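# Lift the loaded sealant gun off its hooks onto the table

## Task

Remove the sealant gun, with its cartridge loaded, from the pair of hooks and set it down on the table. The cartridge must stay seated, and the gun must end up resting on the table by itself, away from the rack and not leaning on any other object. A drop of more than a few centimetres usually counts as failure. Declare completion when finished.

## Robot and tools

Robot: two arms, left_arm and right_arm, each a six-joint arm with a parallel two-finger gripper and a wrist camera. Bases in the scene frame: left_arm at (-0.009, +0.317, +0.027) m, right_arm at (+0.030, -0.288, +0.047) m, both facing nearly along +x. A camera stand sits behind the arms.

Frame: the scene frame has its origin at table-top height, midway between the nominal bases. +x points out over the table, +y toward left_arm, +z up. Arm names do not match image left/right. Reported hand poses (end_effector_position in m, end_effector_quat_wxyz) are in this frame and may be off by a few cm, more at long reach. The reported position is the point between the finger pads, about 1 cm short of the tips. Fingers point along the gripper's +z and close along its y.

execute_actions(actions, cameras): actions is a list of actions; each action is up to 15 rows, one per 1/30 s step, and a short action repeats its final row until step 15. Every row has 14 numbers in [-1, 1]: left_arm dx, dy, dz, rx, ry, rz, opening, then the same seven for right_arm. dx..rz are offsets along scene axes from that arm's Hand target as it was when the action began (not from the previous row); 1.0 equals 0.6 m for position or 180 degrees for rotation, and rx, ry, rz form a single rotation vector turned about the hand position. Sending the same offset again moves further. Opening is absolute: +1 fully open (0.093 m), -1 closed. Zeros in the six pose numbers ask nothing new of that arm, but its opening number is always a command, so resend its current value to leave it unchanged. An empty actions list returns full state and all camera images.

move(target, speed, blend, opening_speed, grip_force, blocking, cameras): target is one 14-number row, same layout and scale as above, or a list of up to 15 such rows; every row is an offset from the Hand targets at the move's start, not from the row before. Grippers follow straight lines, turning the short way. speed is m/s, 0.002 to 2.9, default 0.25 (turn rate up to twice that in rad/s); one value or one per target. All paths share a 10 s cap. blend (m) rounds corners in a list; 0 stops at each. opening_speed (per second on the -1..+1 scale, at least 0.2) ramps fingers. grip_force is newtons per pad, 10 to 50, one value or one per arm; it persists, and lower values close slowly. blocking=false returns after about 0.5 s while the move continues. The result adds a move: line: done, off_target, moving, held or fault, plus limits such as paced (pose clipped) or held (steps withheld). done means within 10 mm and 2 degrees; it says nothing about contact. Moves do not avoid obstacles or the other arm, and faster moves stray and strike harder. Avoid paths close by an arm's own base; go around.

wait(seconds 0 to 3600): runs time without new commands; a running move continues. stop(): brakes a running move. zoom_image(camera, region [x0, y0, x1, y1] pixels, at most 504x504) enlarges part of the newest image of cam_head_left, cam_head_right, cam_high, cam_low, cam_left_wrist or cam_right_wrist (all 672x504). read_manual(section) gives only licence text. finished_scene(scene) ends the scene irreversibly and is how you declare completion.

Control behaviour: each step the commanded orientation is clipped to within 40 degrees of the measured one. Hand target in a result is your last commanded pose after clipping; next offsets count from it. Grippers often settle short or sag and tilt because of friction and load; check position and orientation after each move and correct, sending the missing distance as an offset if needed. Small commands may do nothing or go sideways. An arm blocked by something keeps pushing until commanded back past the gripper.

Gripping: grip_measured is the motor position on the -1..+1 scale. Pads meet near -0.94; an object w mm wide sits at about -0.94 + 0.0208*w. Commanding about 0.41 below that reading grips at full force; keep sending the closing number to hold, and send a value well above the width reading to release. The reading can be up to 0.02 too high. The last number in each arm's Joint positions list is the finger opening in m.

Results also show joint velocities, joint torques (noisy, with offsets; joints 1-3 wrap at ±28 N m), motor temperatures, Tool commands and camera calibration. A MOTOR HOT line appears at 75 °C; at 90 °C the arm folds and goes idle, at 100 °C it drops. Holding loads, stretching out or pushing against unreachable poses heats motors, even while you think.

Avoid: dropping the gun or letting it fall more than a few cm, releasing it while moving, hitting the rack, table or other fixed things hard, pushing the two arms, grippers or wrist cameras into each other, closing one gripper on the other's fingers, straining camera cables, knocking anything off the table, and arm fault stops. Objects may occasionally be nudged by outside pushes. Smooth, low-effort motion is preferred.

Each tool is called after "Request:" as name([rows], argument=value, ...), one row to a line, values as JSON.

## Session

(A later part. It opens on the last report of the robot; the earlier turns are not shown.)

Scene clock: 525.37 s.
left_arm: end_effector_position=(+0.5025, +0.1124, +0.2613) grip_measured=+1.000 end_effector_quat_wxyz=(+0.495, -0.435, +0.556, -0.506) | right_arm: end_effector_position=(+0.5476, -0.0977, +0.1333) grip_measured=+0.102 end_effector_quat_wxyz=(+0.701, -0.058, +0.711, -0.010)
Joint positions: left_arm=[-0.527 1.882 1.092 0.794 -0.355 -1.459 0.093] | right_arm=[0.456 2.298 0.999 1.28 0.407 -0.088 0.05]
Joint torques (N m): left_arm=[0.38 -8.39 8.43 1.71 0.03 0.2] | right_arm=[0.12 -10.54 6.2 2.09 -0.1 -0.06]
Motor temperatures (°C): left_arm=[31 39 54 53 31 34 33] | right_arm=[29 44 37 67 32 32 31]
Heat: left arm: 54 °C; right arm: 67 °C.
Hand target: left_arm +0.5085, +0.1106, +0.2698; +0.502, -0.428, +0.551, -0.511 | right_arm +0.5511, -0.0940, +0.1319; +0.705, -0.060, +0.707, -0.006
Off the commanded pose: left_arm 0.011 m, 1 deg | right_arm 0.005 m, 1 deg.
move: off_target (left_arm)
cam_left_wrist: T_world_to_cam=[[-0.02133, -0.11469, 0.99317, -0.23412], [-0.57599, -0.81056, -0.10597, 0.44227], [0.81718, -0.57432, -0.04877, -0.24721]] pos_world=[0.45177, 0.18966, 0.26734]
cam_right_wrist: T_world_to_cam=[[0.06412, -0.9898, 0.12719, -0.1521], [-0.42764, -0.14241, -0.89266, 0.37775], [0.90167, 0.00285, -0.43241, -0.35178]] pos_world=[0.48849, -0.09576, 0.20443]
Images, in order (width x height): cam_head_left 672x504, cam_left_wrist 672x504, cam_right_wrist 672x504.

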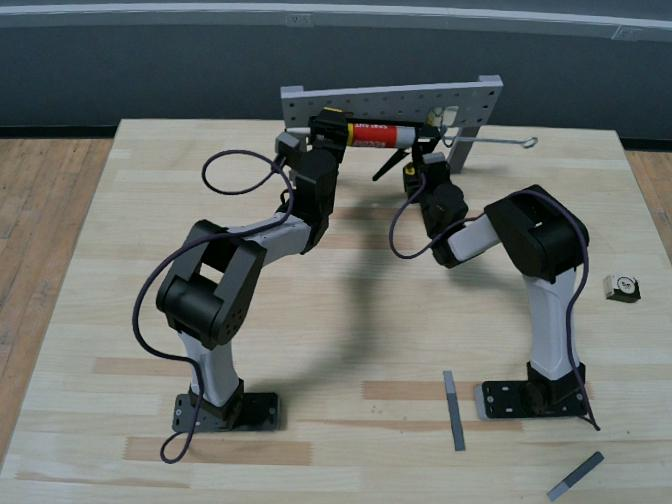

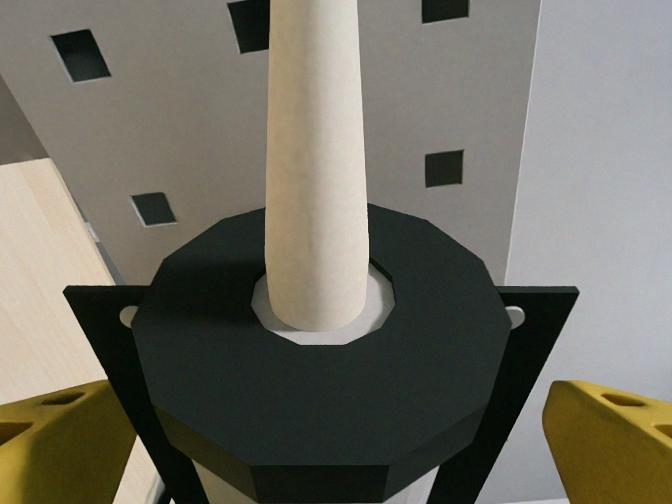

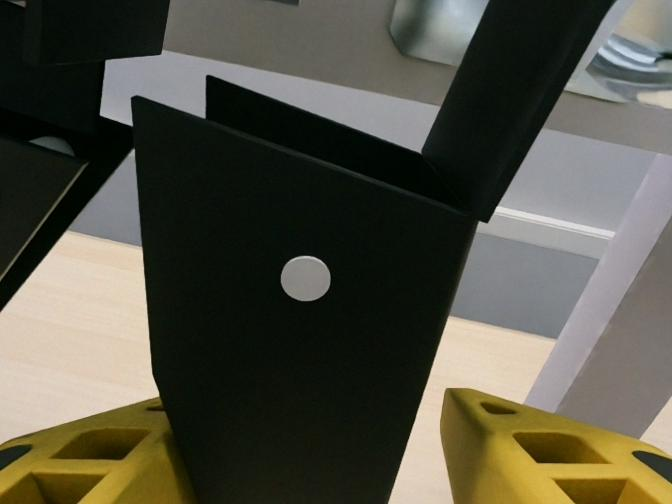

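Request:
move([
  [0, 0, -0.0058, 0, 0, 0, 1.0, 0, 0, 0, 0, 0, 0, 0.1],
  [0, 0, -0.0058, 0, 0, 0, 0.2, 0, 0, 0, 0, 0, 0, -0.8],
], speed=0.08, opening_speed=0.6, cameras=["cam_left_wrist", "cam_right_wrist", "cam_head_left"])

Scene clock: 534.70 s.
left_arm: end_effector_position=(+0.5033, +0.1116, +0.2576) grip_measured=+0.514 end_effector_quat_wxyz=(+0.494, -0.435, +0.558, -0.505) | right_arm: end_effector_position=(+0.5476, -0.0975, +0.1328) grip_measured=-0.296 end_effector_quat_wxyz=(+0.700, -0.059, +0.712, -0.010)
Joint positions: left_arm=[-0.527 1.89 1.092 0.796 -0.353 -1.459 0.07] | right_arm=[0.456 2.298 0.999 1.277 0.405 -0.089 0.031]
Joint torques (N m): left_arm=[0.39 -8.62 7.9 1.79 0 0.2] | right_arm=[0.17 -10.58 6.34 2.13 -0.11 -0.04]
Motor temperatures (°C): left_arm=[31 40 54 53 31 34 33] | right_arm=[29 44 37 68 32 32 31]
Heat: left arm: 54 °C; right arm: 68 °C.
Hand target: left_arm +0.5085, +0.1106, +0.2664; +0.502, -0.428, +0.551, -0.511 | right_arm +0.5510, -0.0939, +0.1319; +0.705, -0.060, +0.707, -0.006
Off the commanded pose: left_arm 0.010 m, 2 deg | right_arm 0.005 m, 1 deg.
move: done; target 2's new opening was sent with left_arm's hand 0.011 m and 2 deg from that target
cam_left_wrist: T_world_to_cam=[[-0.01655, -0.11773, 0.99291, -0.23252], [-0.57804, -0.80915, -0.10558, 0.4425], [0.81584, -0.57569, -0.05466, -0.24616]] pos_world=[0.45276, 0.18896, 0.26413]
cam_right_wrist: T_world_to_cam=[[0.06556, -0.98948, 0.12893, -0.15279], [-0.42962, -0.1446, -0.89136, 0.378], [0.90063, 0.00305, -0.43458, -0.35117]] pos_world=[0.48868, -0.09545, 0.20403]
Images, in order (width x height): cam_head_left 672x504, cam_left_wrist 672x504, cam_right_wrist 672x504.

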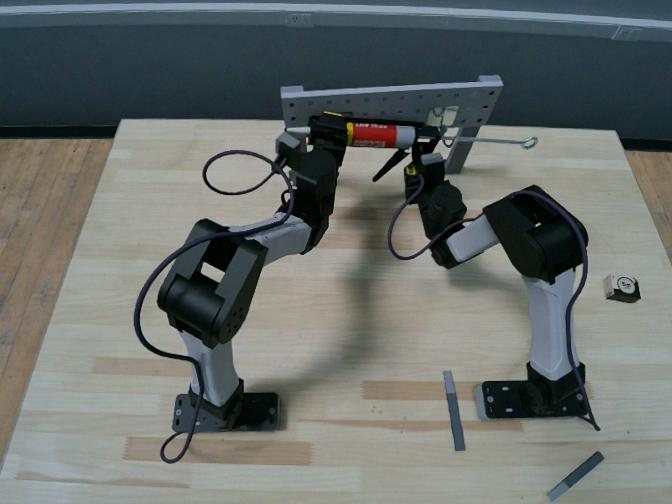

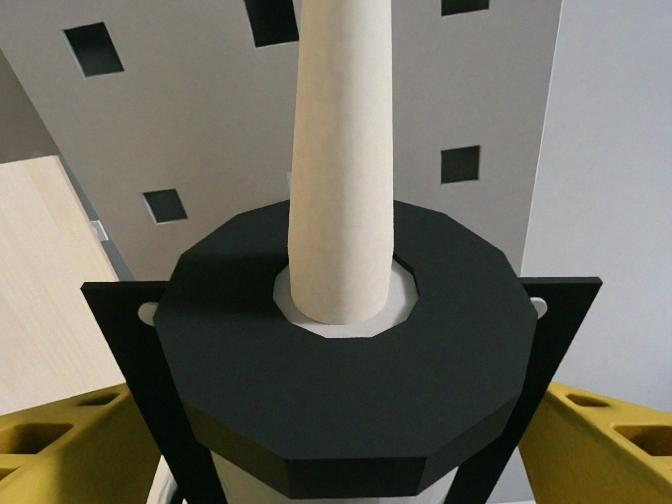

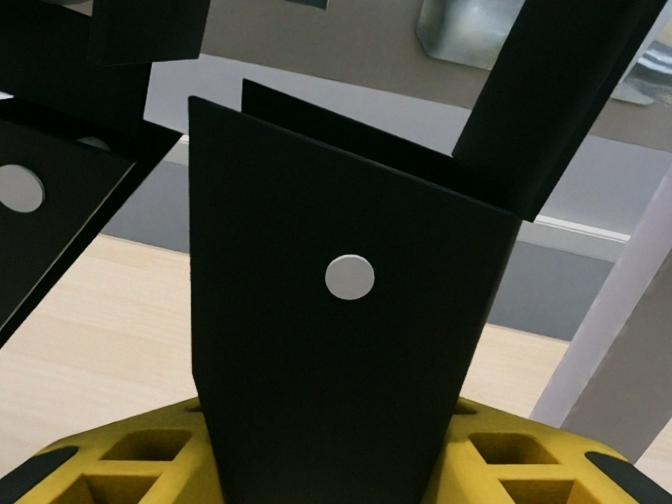

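Request:
move(target=[0, 0, 0.05, 0, 0, 0, 0.2, 0, 0, 0.05, 0, 0, 0, -0.8], speed=0.06, cameras=["cam_low", "cam_head_left", "cam_right_wrist"])

Scene clock: 542.40 s.
left_arm: end_effector_position=(+0.5089, +0.1103, +0.2579) grip_measured=+0.492 end_effector_quat_wxyz=(+0.484, -0.446, +0.567, -0.496) | right_arm: end_effector_position=(+0.5478, -0.0981, +0.1332) grip_measured=-0.297 end_effector_quat_wxyz=(+0.685, -0.063, +0.725, -0.016)
Joint positions: left_arm=[-0.524 1.89 1.139 0.708 -0.353 -1.479 0.069] | right_arm=[0.456 2.263 0.999 1.198 0.41 -0.085 0.031]
Joint torques (N m): left_arm=[0.12 -14.08 8.8 1.62 -0.02 0.42] | right_arm=[0.25 -16.81 5.7 1.98 -0.1 -0.11]
Motor temperatures (°C): left_arm=[31 40 54 53 31 34 33] | right_arm=[29 45 38 68 32 32 31]
Heat: left arm: 54 °C; right arm: 68 °C.
Hand target: left_arm +0.5086, +0.1107, +0.2965; +0.502, -0.428, +0.551, -0.511 | right_arm +0.5510, -0.0940, +0.1619; +0.704, -0.060, +0.707, -0.006
Off the commanded pose: left_arm 0.039 m, 4 deg | right_arm 0.029 m, 3 deg.
move: off_target (left_arm, right_arm)
cam_right_wrist: T_world_to_cam=[[0.06662, -0.98757, 0.14233, -0.15566], [-0.46514, -0.15694, -0.87121, 0.39394], [0.88273, -0.00816, -0.46982, -0.3378]] pos_world=[0.49179, -0.09466, 0.20665]
Images, in order (width x height): cam_head_left 672x504, cam_low 672x504, cam_right_wrist 672x504.

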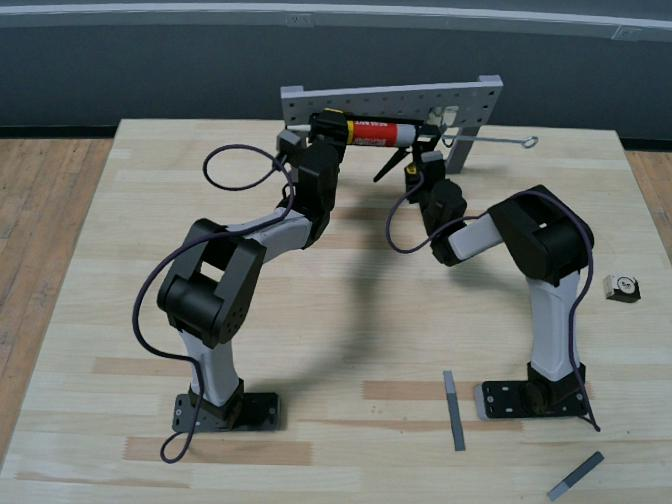

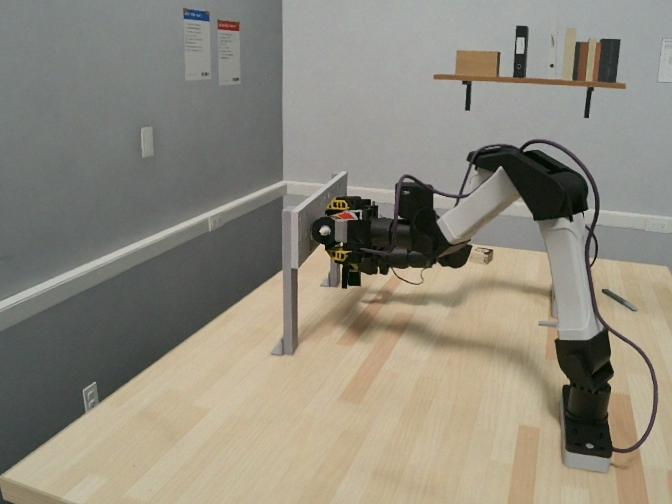

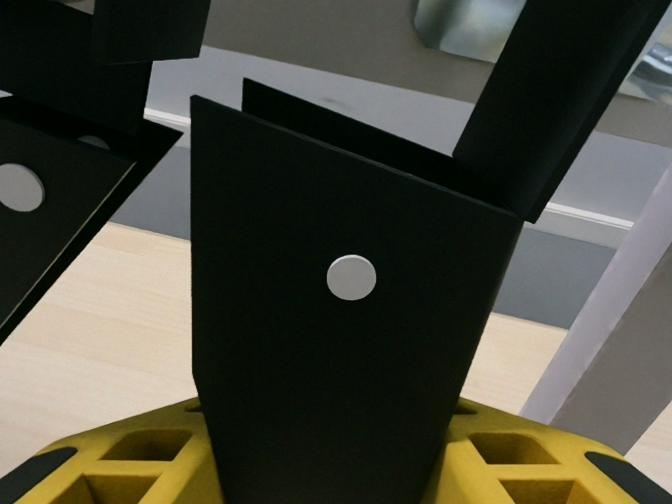

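Request:
zoom_image(camera="cam_head_left", region=[275, 75, 475, 235])

Request:
zoom_image(camera="cam_low", region=[280, 160, 440, 320])

Scaled by 2.520 from the camera's image (finer frame: 960x720).

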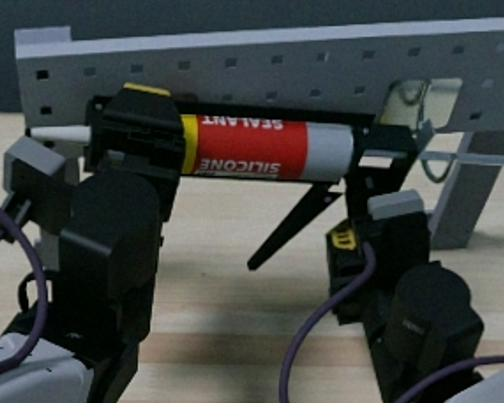

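Scaled by 3.150 from the camera's image (finer frame: 960x720).

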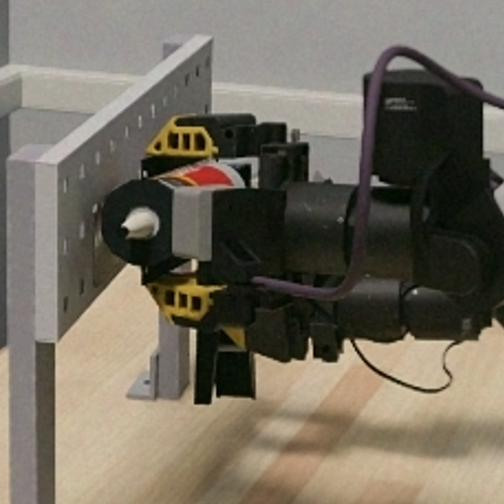

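Request:
move(target=[0, 0, 0.0417, 0, 0, 0, 0.1, 0, 0, 0.0417, 0, 0, 0, -0.8], speed=0.05, cameras=["cam_low", "cam_head_left"])

Scene clock: 571.67 s.
left_arm: end_effector_position=(+0.5091, +0.1101, +0.2653) grip_measured=+0.492 end_effector_quat_wxyz=(+0.474, -0.453, +0.582, -0.480) | right_arm: end_effector_position=(+0.5465, -0.0973, +0.1359) grip_measured=-0.297 end_effector_quat_wxyz=(+0.662, -0.064, +0.747, -0.011)
Joint positions: left_arm=[-0.524 1.86 1.184 0.582 -0.352 -1.486 0.069] | right_arm=[0.456 2.201 0.999 1.067 0.401 -0.049 0.031]
Joint torques (N m): left_arm=[0.09 -14.99 9.61 1.87 -0.06 0.47] | right_arm=[0.09 -18.36 6.48 2.48 0 -0.51]
Motor temperatures (°C): left_arm=[31 47 53 52 31 34 34] | right_arm=[29 60 38 65 32 32 32]
Heat: left arm: 53 °C; right arm: 65 °C.
Hand target: left_arm +0.5086, +0.1107, +0.3214; +0.502, -0.428, +0.551, -0.511 | right_arm +0.5510, -0.0940, +0.1870; +0.705, -0.060, +0.707, -0.006
Off the commanded pose: left_arm 0.056 m, 7 deg | right_arm 0.051 m, 7 deg.
move: off_target (left_arm, right_arm)
Images, in order (width x height): cam_head_left 672x504, cam_low 672x504.

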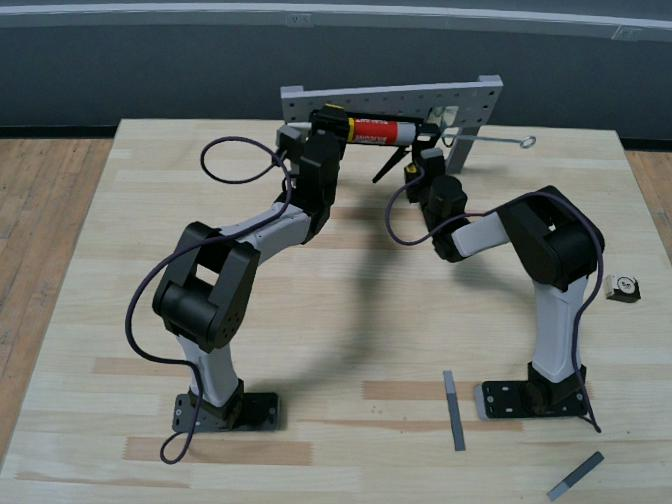

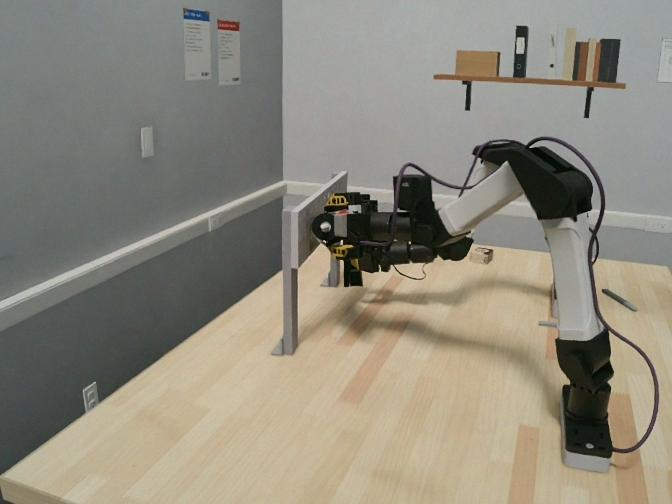

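Request:
move(target=[0, 0, -0.0917, 0, 0, 0, 0.1, 0, 0, -0.0917, 0, 0, 0, -0.8], speed=0.1, cameras=[])

Scene clock: 587.83 s.
left_arm: end_effector_position=(+0.5072, +0.1111, +0.2584) grip_measured=+0.492 end_effector_quat_wxyz=(+0.490, -0.440, +0.561, -0.502) | right_arm: end_effector_position=(+0.5483, -0.0962, +0.1330) grip_measured=-0.298 end_effector_quat_wxyz=(+0.700, -0.061, +0.712, -0.008)
Joint positions: left_arm=[-0.524 1.894 1.119 0.757 -0.352 -1.47 0.069] | right_arm=[0.456 2.298 1.003 1.272 0.4 -0.088 0.031]
Joint torques (N m): left_arm=[0.17 -8.95 6.06 2.12 -0.03 0.3] | right_arm=[0.13 -10.36 5.81 2.15 -0.06 -0.1]
Motor temperatures (°C): left_arm=[31 51 54 52 31 34 34] | right_arm=[29 66 38 68 32 33 33]
Heat: left arm: 54 °C; right arm: 68 °C.
Hand target: left_arm +0.5086, +0.1107, +0.2664; +0.502, -0.429, +0.551, -0.511 | right_arm +0.5510, -0.0940, +0.1319; +0.704, -0.060, +0.707, -0.006
Off the commanded pose: left_arm 0.008 m, 2 deg | right_arm 0.004 m, 1 deg.
move: done

Request:
move([
  [0, 0, 0, 0, 0, 0, 0.1, 0, 0, 0, 0, 0, 0, 0.12],
  [0, 0, 0, 0, 0, 0, 0.1, -0.1667, -0.005, 0, 0, 0, 0, 0.12],
  [0, 0, 0, 0, 0, 0, 0.1, -0.28, -0.07, 0.05, 0, 0.44, 0, 0.12],
], speed=0.2, blend=[0, 0.02, 0], cameras=["cam_head_left"])

Scene clock: 634.70 s.
left_arm: end_effector_position=(+0.5072, +0.1111, +0.2584) grip_measured=+0.492 end_effector_quat_wxyz=(+0.490, -0.440, +0.561, -0.502) | right_arm: end_effector_position=(+0.3761, -0.1379, +0.1594) grip_measured=+0.118 end_effector_quat_wxyz=(+0.088, -0.050, +0.994, +0.028)
Joint positions: left_arm=[-0.524 1.894 1.119 0.757 -0.352 -1.469 0.069] | right_arm=[0.397 1.806 1.489 -1.07 0.011 0.314 0.051]
Joint torques (N m): left_arm=[0.14 -8.99 6.13 2.11 -0.02 0.31] | right_arm=[-0.61 -8.29 8.18 0.71 -0.11 -0.16]
Motor temperatures (°C): left_arm=[31 47 54 54 31 34 35] | right_arm=[29 53 38 68 32 32 33]
Heat: left arm: 54 °C; right arm: 68 °C.
Hand target: left_arm +0.5086, +0.1107, +0.2663; +0.502, -0.428, +0.551, -0.510 | right_arm +0.3830, -0.1359, +0.1619; +0.092, -0.051, +0.994, +0.034
Off the commanded pose: left_arm 0.008 m, 2 deg | right_arm 0.008 m, 1 deg.
move: done

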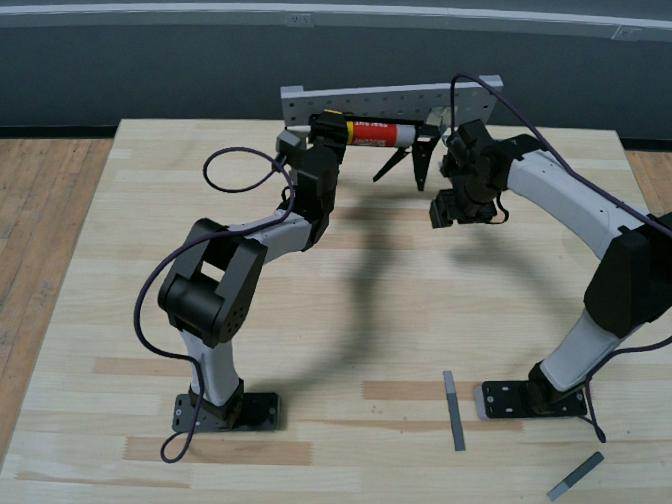

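Request:
wait(seconds=40, cameras=["cam_left_wrist", "cam_low"])

Scene clock: 705.33 s.
left_arm: end_effector_position=(+0.5072, +0.1111, +0.2584) grip_measured=+0.492 end_effector_quat_wxyz=(+0.490, -0.440, +0.561, -0.502) | right_arm: end_effector_position=(+0.3760, -0.1379, +0.1594) grip_measured=+0.118 end_effector_quat_wxyz=(+0.088, -0.050, +0.995, +0.027)
Joint positions: left_arm=[-0.524 1.894 1.119 0.757 -0.352 -1.469 0.069] | right_arm=[0.397 1.806 1.489 -1.07 0.011 0.314 0.051]
Joint torques (N m): left_arm=[0.1 -8.95 6.06 2.13 -0.02 0.31] | right_arm=[-0.58 -8.49 8.23 0.74 -0.1 -0.17]
Motor temperatures (°C): left_arm=[31 46 53 56 31 34 36] | right_arm=[29 47 44 55 32 32 31]
Heat: left arm: 56 °C; right arm: 55 °C.
Hand target: left_arm +0.5086, +0.1107, +0.2663; +0.502, -0.428, +0.551, -0.510 | right_arm +0.3830, -0.1359, +0.1619; +0.092, -0.051, +0.994, +0.034
Tool commands: left_gripper/opening=+0.1 right_gripper/opening=+0.12
Off the commanded pose: left_arm 0.008 m, 2 deg | right_arm 0.008 m, 1 deg.
wait: 10.00 of 40 s (the remaining seconds did not pass); at rest from the start
cam_left_wrist: T_world_to_cam=[[-0.00049, -0.1152, 0.99334, -0.24193], [-0.578, -0.81057, -0.09429, 0.44167], [0.81604, -0.5742, -0.06619, -0.24691]] pos_world=[0.45665, 0.18836, 0.26562]
Images, in order (width x height): cam_low 672x504, cam_left_wrist 672x504.

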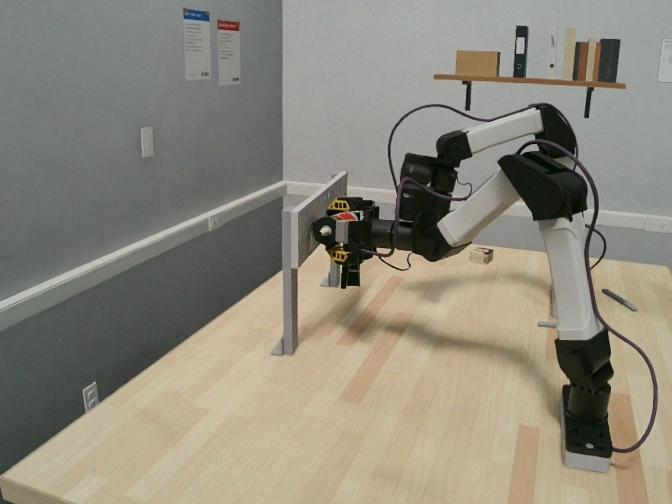

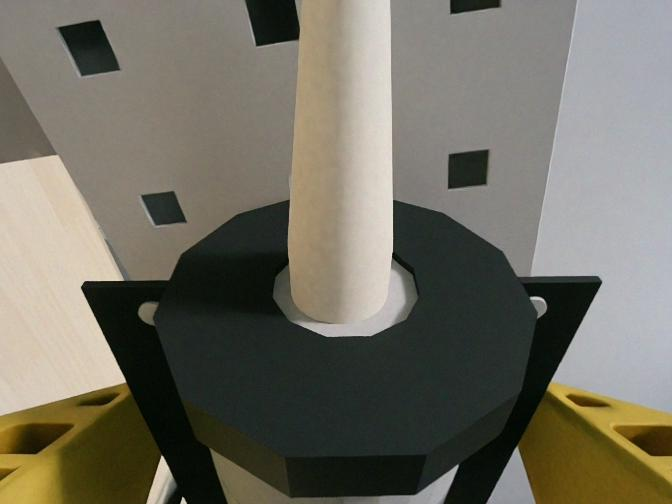

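Request:
move([
  [0, 0, 0, 0, 0, 0, 0.1, 0.1133, 0.0648, -0.05, 0, -0.44, 0, 0.12],
  [0, 0, 0, 0, 0, 0, 0.1, 0.28, 0.07, -0.05, 0, -0.44, 0, 0.12],
  [0, 0, 0, 0, 0, 0, 0.1, 0.28, 0.07, -0.05, 0, -0.44, 0, -0.9],
], speed=[0.25, 0.12, 0.1], blend=[0.01, 0, 0], opening_speed=1.0, cameras=["cam_right_wrist"])

Scene clock: 718.80 s.
left_arm: end_effector_position=(+0.5072, +0.1111, +0.2585) grip_measured=+0.492 end_effector_quat_wxyz=(+0.490, -0.440, +0.561, -0.502) | right_arm: end_effector_position=(+0.5464, -0.0949, +0.1317) grip_measured=-0.349 end_effector_quat_wxyz=(+0.700, -0.059, +0.712, -0.010)
Joint positions: left_arm=[-0.524 1.894 1.119 0.757 -0.352 -1.469 0.069] | right_arm=[0.462 2.301 1 1.279 0.412 -0.088 0.028]
Joint torques (N m): left_arm=[0.17 -8.95 6.09 2.13 -0.03 0.3] | right_arm=[-0.55 -10.82 6.11 2.1 -0.15 -0.08]
Motor temperatures (°C): left_arm=[31 46 52 56 31 34 36] | right_arm=[29 48 43 56 32 32 32]
Heat: left arm: 56 °C; right arm: 56 °C.
Hand target: left_arm +0.5086, +0.1107, +0.2664; +0.502, -0.428, +0.551, -0.511 | right_arm +0.5511, -0.0940, +0.1321; +0.705, -0.060, +0.707, -0.006
Off the commanded pose: left_arm 0.008 m, 2 deg | right_arm 0.005 m, 1 deg.
move: done
cam_right_wrist: T_world_to_cam=[[0.06634, -0.98942, 0.12899, -0.1505], [-0.43002, -0.145, -0.8911, 0.37707], [0.90038, 0.00365, -0.43509, -0.35025]] pos_world=[0.48749, -0.09295, 0.20303]

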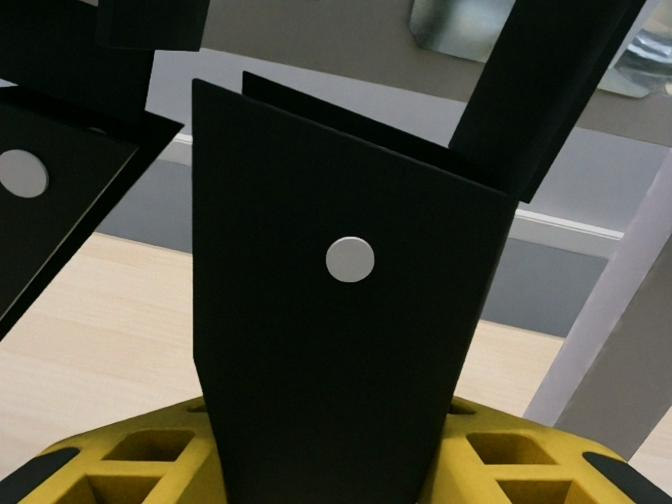

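Request:
move(target=[-0.0253, 0.0102, 0.2078, -0.0098, -0.0245, 0, 0.1, -0.0082, -0.003, 0.222, 0.0109, -0.0299, 0, -0.9], speed=0.1, cameras=["cam_low", "cam_head_left", "cam_right_wrist"])

Scene clock: 723.00 s.
left_arm: end_effector_position=(+0.4970, +0.1166, +0.3168) grip_measured=+0.492 end_effector_quat_wxyz=(+0.480, -0.449, +0.576, -0.486) | right_arm: end_effector_position=(+0.5403, -0.0942, +0.1866) grip_measured=-0.339 end_effector_quat_wxyz=(+0.671, -0.070, +0.738, -0.006)
Joint positions: left_arm=[-0.525 1.75 1.239 0.44 -0.355 -1.479 0.069] | right_arm=[0.464 2.047 0.992 0.946 0.393 -0.062 0.029]
Joint velocities: left_arm=[within noise] | right_arm=[-0.007 -0.027 -0.012 -0.154 -0.081 0.051 0]
Joint torques (N m): left_arm=[-0.27 -14.52 10.77 2.28 -0.07 0.53] | right_arm=[-0.32 -19.3 8.55 2.87 0.11 -0.56]
Motor temperatures (°C): left_arm=[31 47 53 56 31 34 36] | right_arm=[29 50 43 58 32 32 32]
Heat: left arm: 56 °C; right arm: 58 °C.
Hand target: left_arm +0.4934, +0.1168, +0.3910; +0.516, -0.416, +0.524, -0.535 | right_arm +0.5462, -0.0958, +0.2652; +0.738, -0.048, +0.673, +0.003
Off the commanded pose: left_arm 0.074 m, 10 deg | right_arm 0.079 m, 11 deg.
move: off_target (left_arm, right_arm)
cam_right_wrist: T_world_to_cam=[[0.09444, -0.98637, 0.13475, -0.17241], [-0.49621, -0.16398, -0.85257, 0.45023], [0.86305, 0.01365, -0.50494, -0.28677]] pos_world=[0.48719, -0.09232, 0.26229]
Images, in order (width x height): cam_head_left 672x504, cam_low 672x504, cam_right_wrist 672x504.

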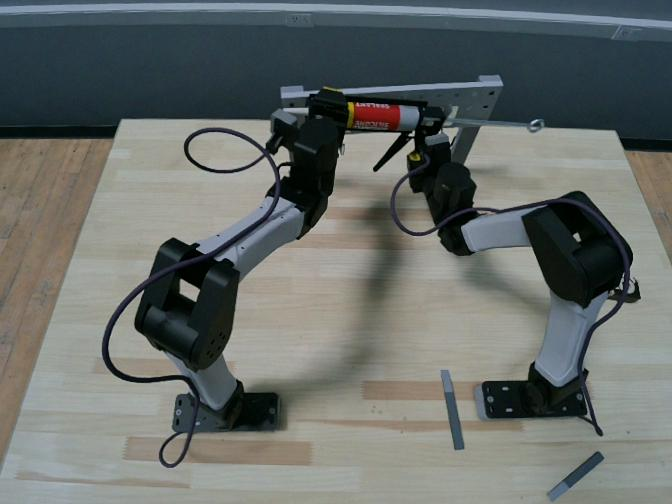

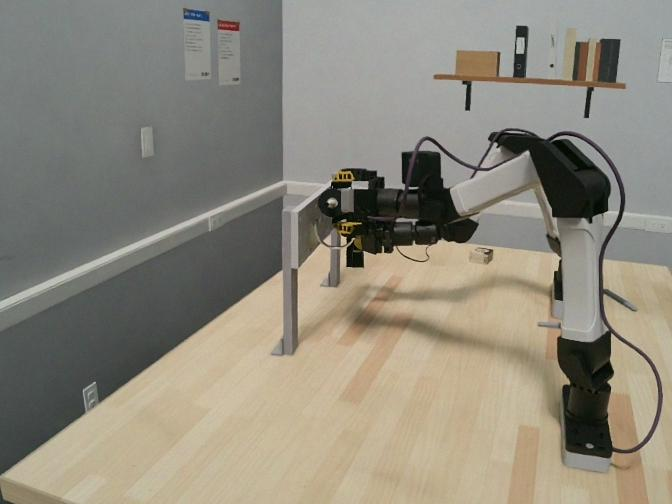

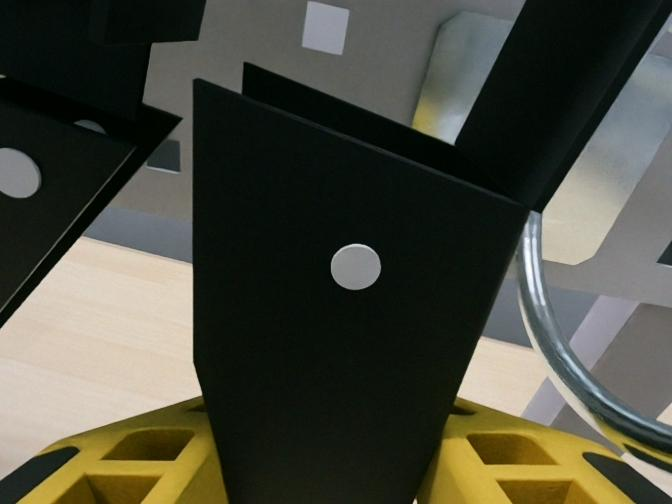

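Request:
move([
  [0, 0, 0.0583, -0.0062, -0.0155, 0, 0.1, 0, 0, 0.0583, 0.0057, -0.0157, 0, -0.9],
  [-0.2167, -0.0092, -0.01, -0.0339, -0.0001, -0.0572, 0.1, -0.2903, -0.0182, 0.0217, -0.0339, -0.0001, -0.0572, -0.9],
], speed=[0.1, 0.12], cameras=["cam_low", "cam_head_left", "cam_left_wrist", "cam_right_wrist"])

Scene clock: 739.50 s.
left_arm: end_effector_position=(+0.3721, +0.1126, +0.3472) grip_measured=+0.492 end_effector_quat_wxyz=(+0.430, -0.419, +0.565, -0.566) | right_arm: end_effector_position=(+0.3761, -0.1075, +0.2442) grip_measured=-0.338 end_effector_quat_wxyz=(+0.700, -0.041, +0.705, -0.109)
Joint positions: left_arm=[-0.662 1.299 0.857 0.453 -0.34 -1.556 0.069] | right_arm=[0.816 1.557 0.516 1.048 0.931 -0.217 0.029]
Joint torques (N m): left_arm=[-0.81 -8.4 7.35 2.34 0.06 0.27] | right_arm=[1.03 -10.86 6.42 2.55 0.05 -0.83]
Motor temperatures (°C): left_arm=[31 51 54 59 31 35 36] | right_arm=[29 56 42 64 32 33 33]
Heat: left arm: 59 °C; right arm: 64 °C.
Hand target: left_arm +0.3634, +0.1112, +0.3851; +0.443, -0.394, +0.529, -0.606 | right_arm +0.3720, -0.1067, +0.2782; +0.732, -0.027, +0.674, -0.099
Off the commanded pose: left_arm 0.039 m, 7 deg | right_arm 0.034 m, 5 deg.
move: off_target (left_arm, right_arm)
cam_left_wrist: T_world_to_cam=[[-0.01731, -0.0136, 0.99976, -0.33741], [-0.69263, -0.72096, -0.0218, 0.38053], [0.72108, -0.69284, 0.00306, -0.10527]] pos_world=[0.33364, 0.19682, 0.34594]
cam_right_wrist: T_world_to_cam=[[-0.09898, -0.96537, 0.24137, -0.12888], [-0.43642, -0.17587, -0.88239, 0.39921], [0.89428, -0.19267, -0.4039, -0.1744]] pos_world=[0.31743, -0.08781, 0.31293]
Images, in order (width x height): cam_head_left 672x504, cam_low 672x504, cam_left_wrist 672x504, cam_right_wrist 672x504.

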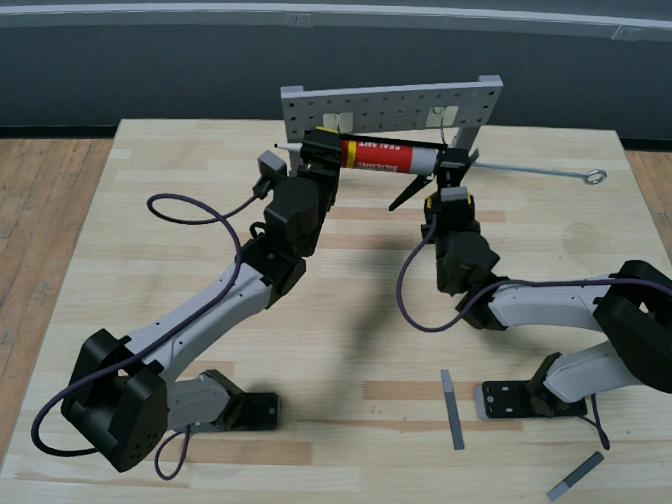

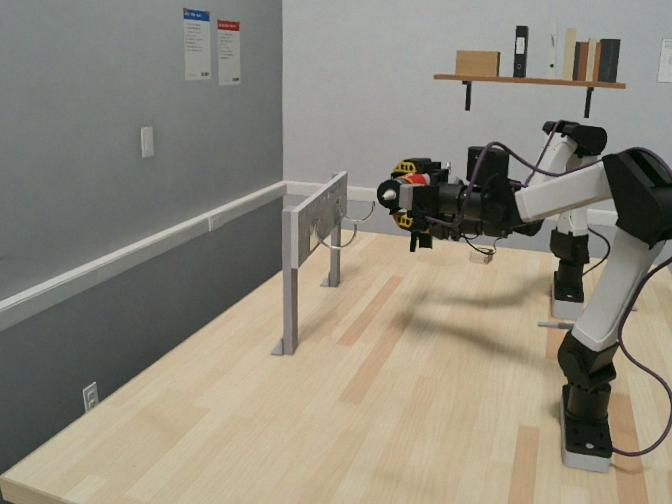

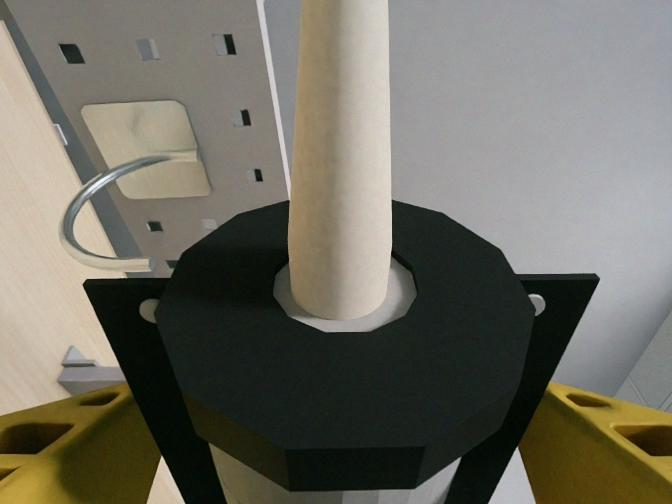

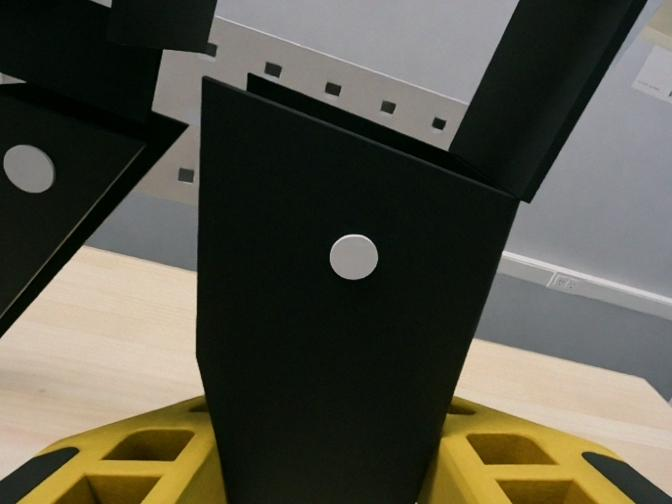

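Request:
move([
  [0.0043, 0, -0.0568, 0.0134, 0.1717, 0, 0.1, -0.0725, 0.0065, -0.0362, 0.0132, 0.1689, 0, -0.9],
  [0.0093, 0, -0.1802, 0.0269, 0.3434, 0, 0.1, -0.1217, 0.0112, -0.1048, 0.0264, 0.3379, 0, -0.9],
  [0.0143, 0, -0.3285, 0.0403, 0.5151, 0, 0.1, -0.1367, 0.0125, -0.18, 0.0396, 0.5068, 0, -0.9],
], speed=0.18, blend=[0.03, 0.03, 0], cameras=["cam_low", "cam_head_left", "cam_left_wrist", "cam_right_wrist"])

Scene clock: 764.03 s.
left_arm: end_effector_position=(+0.3643, +0.1170, +0.1726) grip_measured=+0.492 end_effector_quat_wxyz=(-0.054, -0.676, +0.731, -0.077) | right_arm: end_effector_position=(+0.2760, -0.1005, +0.1597) grip_measured=-0.338 end_effector_quat_wxyz=(+0.006, -0.076, +0.997, -0.015)
Joint positions: left_arm=[-0.469 2.085 2.007 -1.393 0.159 -1.929 0.069] | right_arm=[0.651 1.722 1.406 -1.262 0.032 0.517 0.029]
Joint torques (N m): left_arm=[0.36 -11.06 8.98 0.37 0.24 -0.34] | right_arm=[-0.98 -8.46 9.05 0.39 0.25 0.44]
Motor temperatures (°C): left_arm=[31 48 55 60 31 34 36] | right_arm=[29 53 42 65 33 33 33]
Heat: left arm: 60 °C; right arm: 65 °C.
Hand target: left_arm +0.3719, +0.1112, +0.1879; +0.055, +0.685, -0.719, +0.102 | right_arm +0.2899, -0.0992, +0.1702; +0.031, -0.048, +0.998, -0.012
Off the commanded pose: left_arm 0.018 m, 3 deg | right_arm 0.018 m, 4 deg.
move: off_target (left_arm, right_arm)
cam_left_wrist: T_world_to_cam=[[0.99579, -0.08115, 0.04254, -0.35884], [-0.09005, -0.78103, 0.61797, 0.05157], [-0.01692, -0.6192, -0.78505, 0.30015]] pos_world=[0.36705, 0.19701, 0.21903]
cam_right_wrist: T_world_to_cam=[[0.1831, -0.98241, 0.03656, -0.15843], [-0.89796, -0.15199, 0.413, 0.20507], [-0.40018, -0.10845, -0.91, 0.32889]] pos_world=[0.34477, -0.08881, 0.22039]
Images, in order (width x height): cam_head_left 672x504, cam_low 672x504, cam_left_wrist 672x504, cam_right_wrist 672x504.

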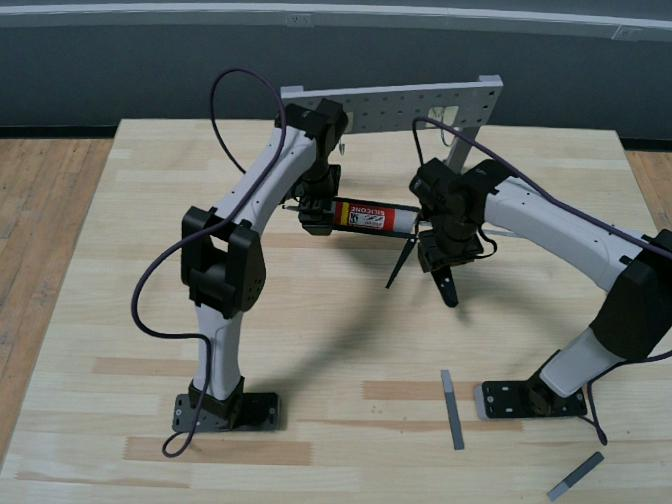

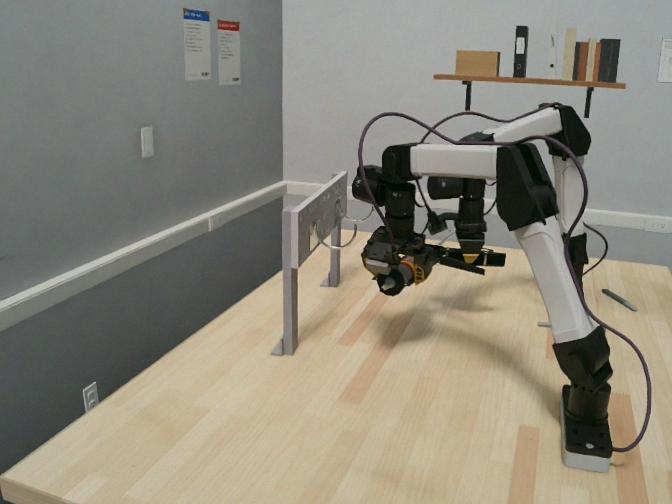

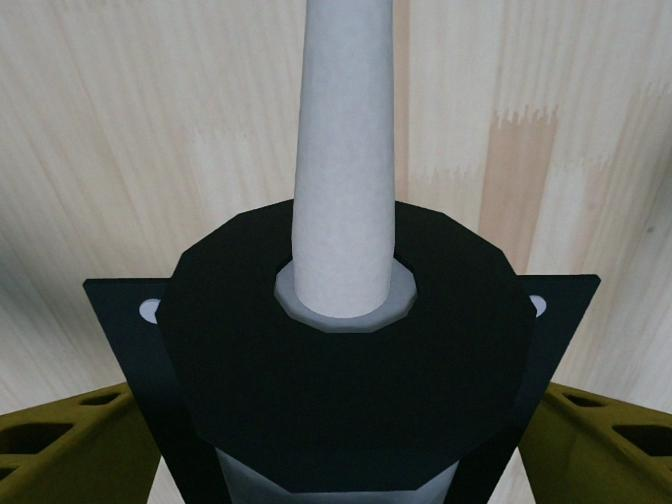

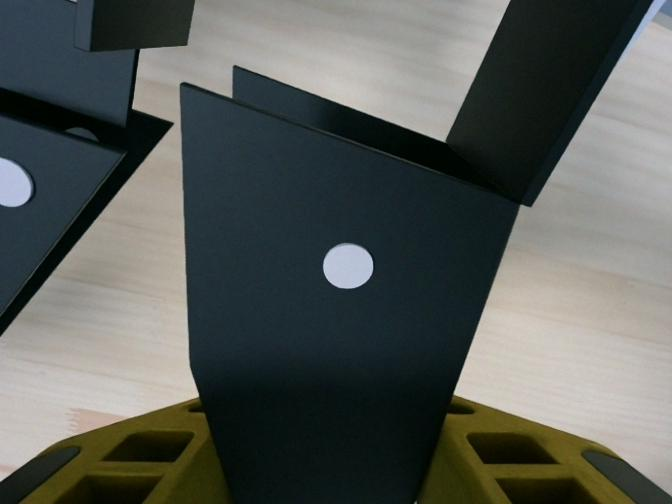

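Request:
move(target=[0, 0, -0.175, 0, 0, 0, 0.1, 0, 0, -0.175, 0, 0, 0, -0.9], speed=0.12, cameras=["cam_low", "cam_head_left", "cam_head_right", "cam_high", "cam_left_wrist"])

Scene clock: 773.70 s.
left_arm: end_effector_position=(+0.3641, +0.1163, +0.0761) grip_measured=+0.492 end_effector_quat_wxyz=(-0.057, -0.676, +0.730, -0.081) | right_arm: end_effector_position=(+0.2761, -0.0999, +0.0626) grip_measured=-0.338 end_effector_quat_wxyz=(+0.006, -0.077, +0.997, -0.013)
Joint positions: left_arm=[-0.467 2.092 1.632 -1.005 0.168 -1.929 0.069] | right_arm=[0.65 1.819 1.122 -0.879 0.028 0.515 0.029]
Joint torques (N m): left_arm=[0.23 -11.67 5.9 0.61 0.15 -0.32] | right_arm=[-0.91 -9.07 6.19 0.6 0.26 0.43]
Motor temperatures (°C): left_arm=[31 49 55 57 31 34 36] | right_arm=[29 53 43 60 33 33 33]
Heat: left arm: 57 °C; right arm: 60 °C.
Hand target: left_arm +0.3719, +0.1112, +0.0829; +0.056, +0.685, -0.719, +0.102 | right_arm +0.2900, -0.0992, +0.0652; +0.031, -0.049, +0.998, -0.013
Off the commanded pose: left_arm 0.011 m, 3 deg | right_arm 0.014 m, 4 deg.
move: off_target (left_arm, right_arm)
cam_left_wrist: T_world_to_cam=[[0.9959, -0.07903, 0.04408, -0.35505], [-0.0892, -0.77496, 0.62569, 0.10914], [-0.01529, -0.62705, -0.77883, 0.22388]] pos_world=[0.36675, 0.1969, 0.12173]
Images, in order (width x height): cam_head_left 672x504, cam_head_right 672x504, cam_high 672x504, cam_low 672x504, cam_left_wrist 672x504.

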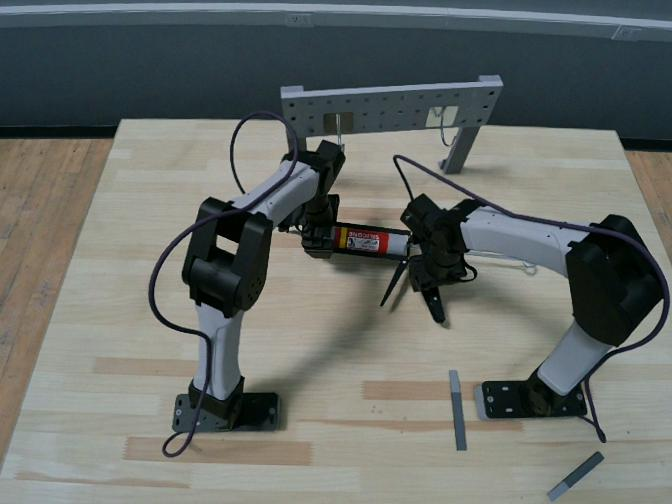

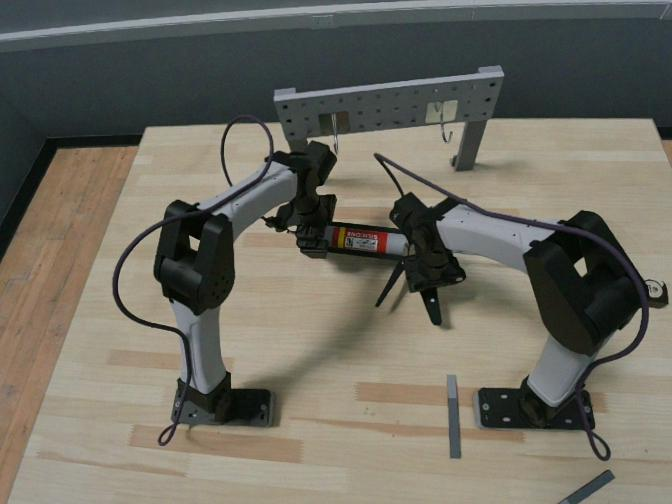

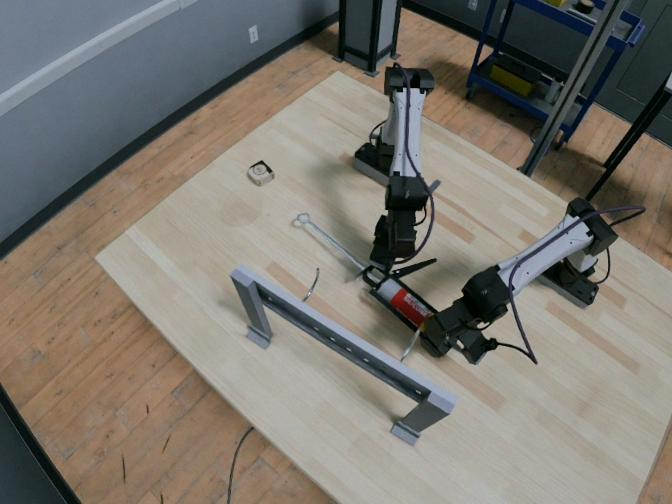

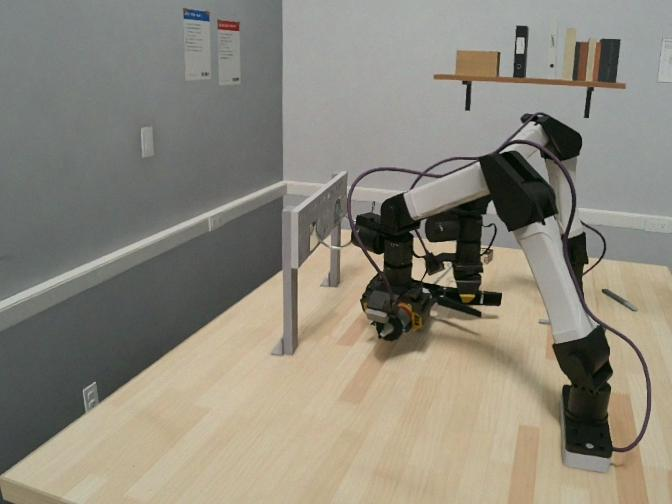

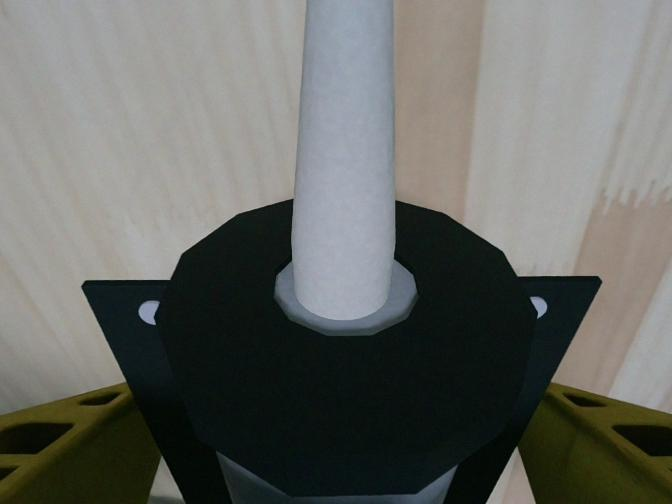

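Request:
zoom_image(camera="cam_low", region=[340, 230, 520, 380])

Request:
zoom_image(camera="cam_high", region=[280, 200, 520, 380])

Scaled by 2.800 from the camera's image (finer frame: 960x720).

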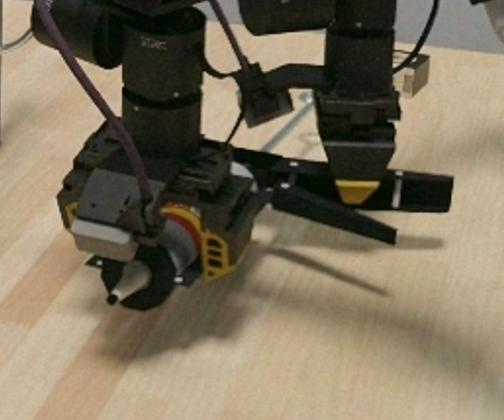

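Scaled by 2.100 from the camera's image (finer frame: 960x720).

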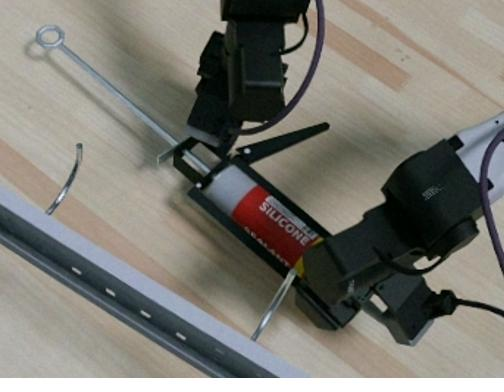

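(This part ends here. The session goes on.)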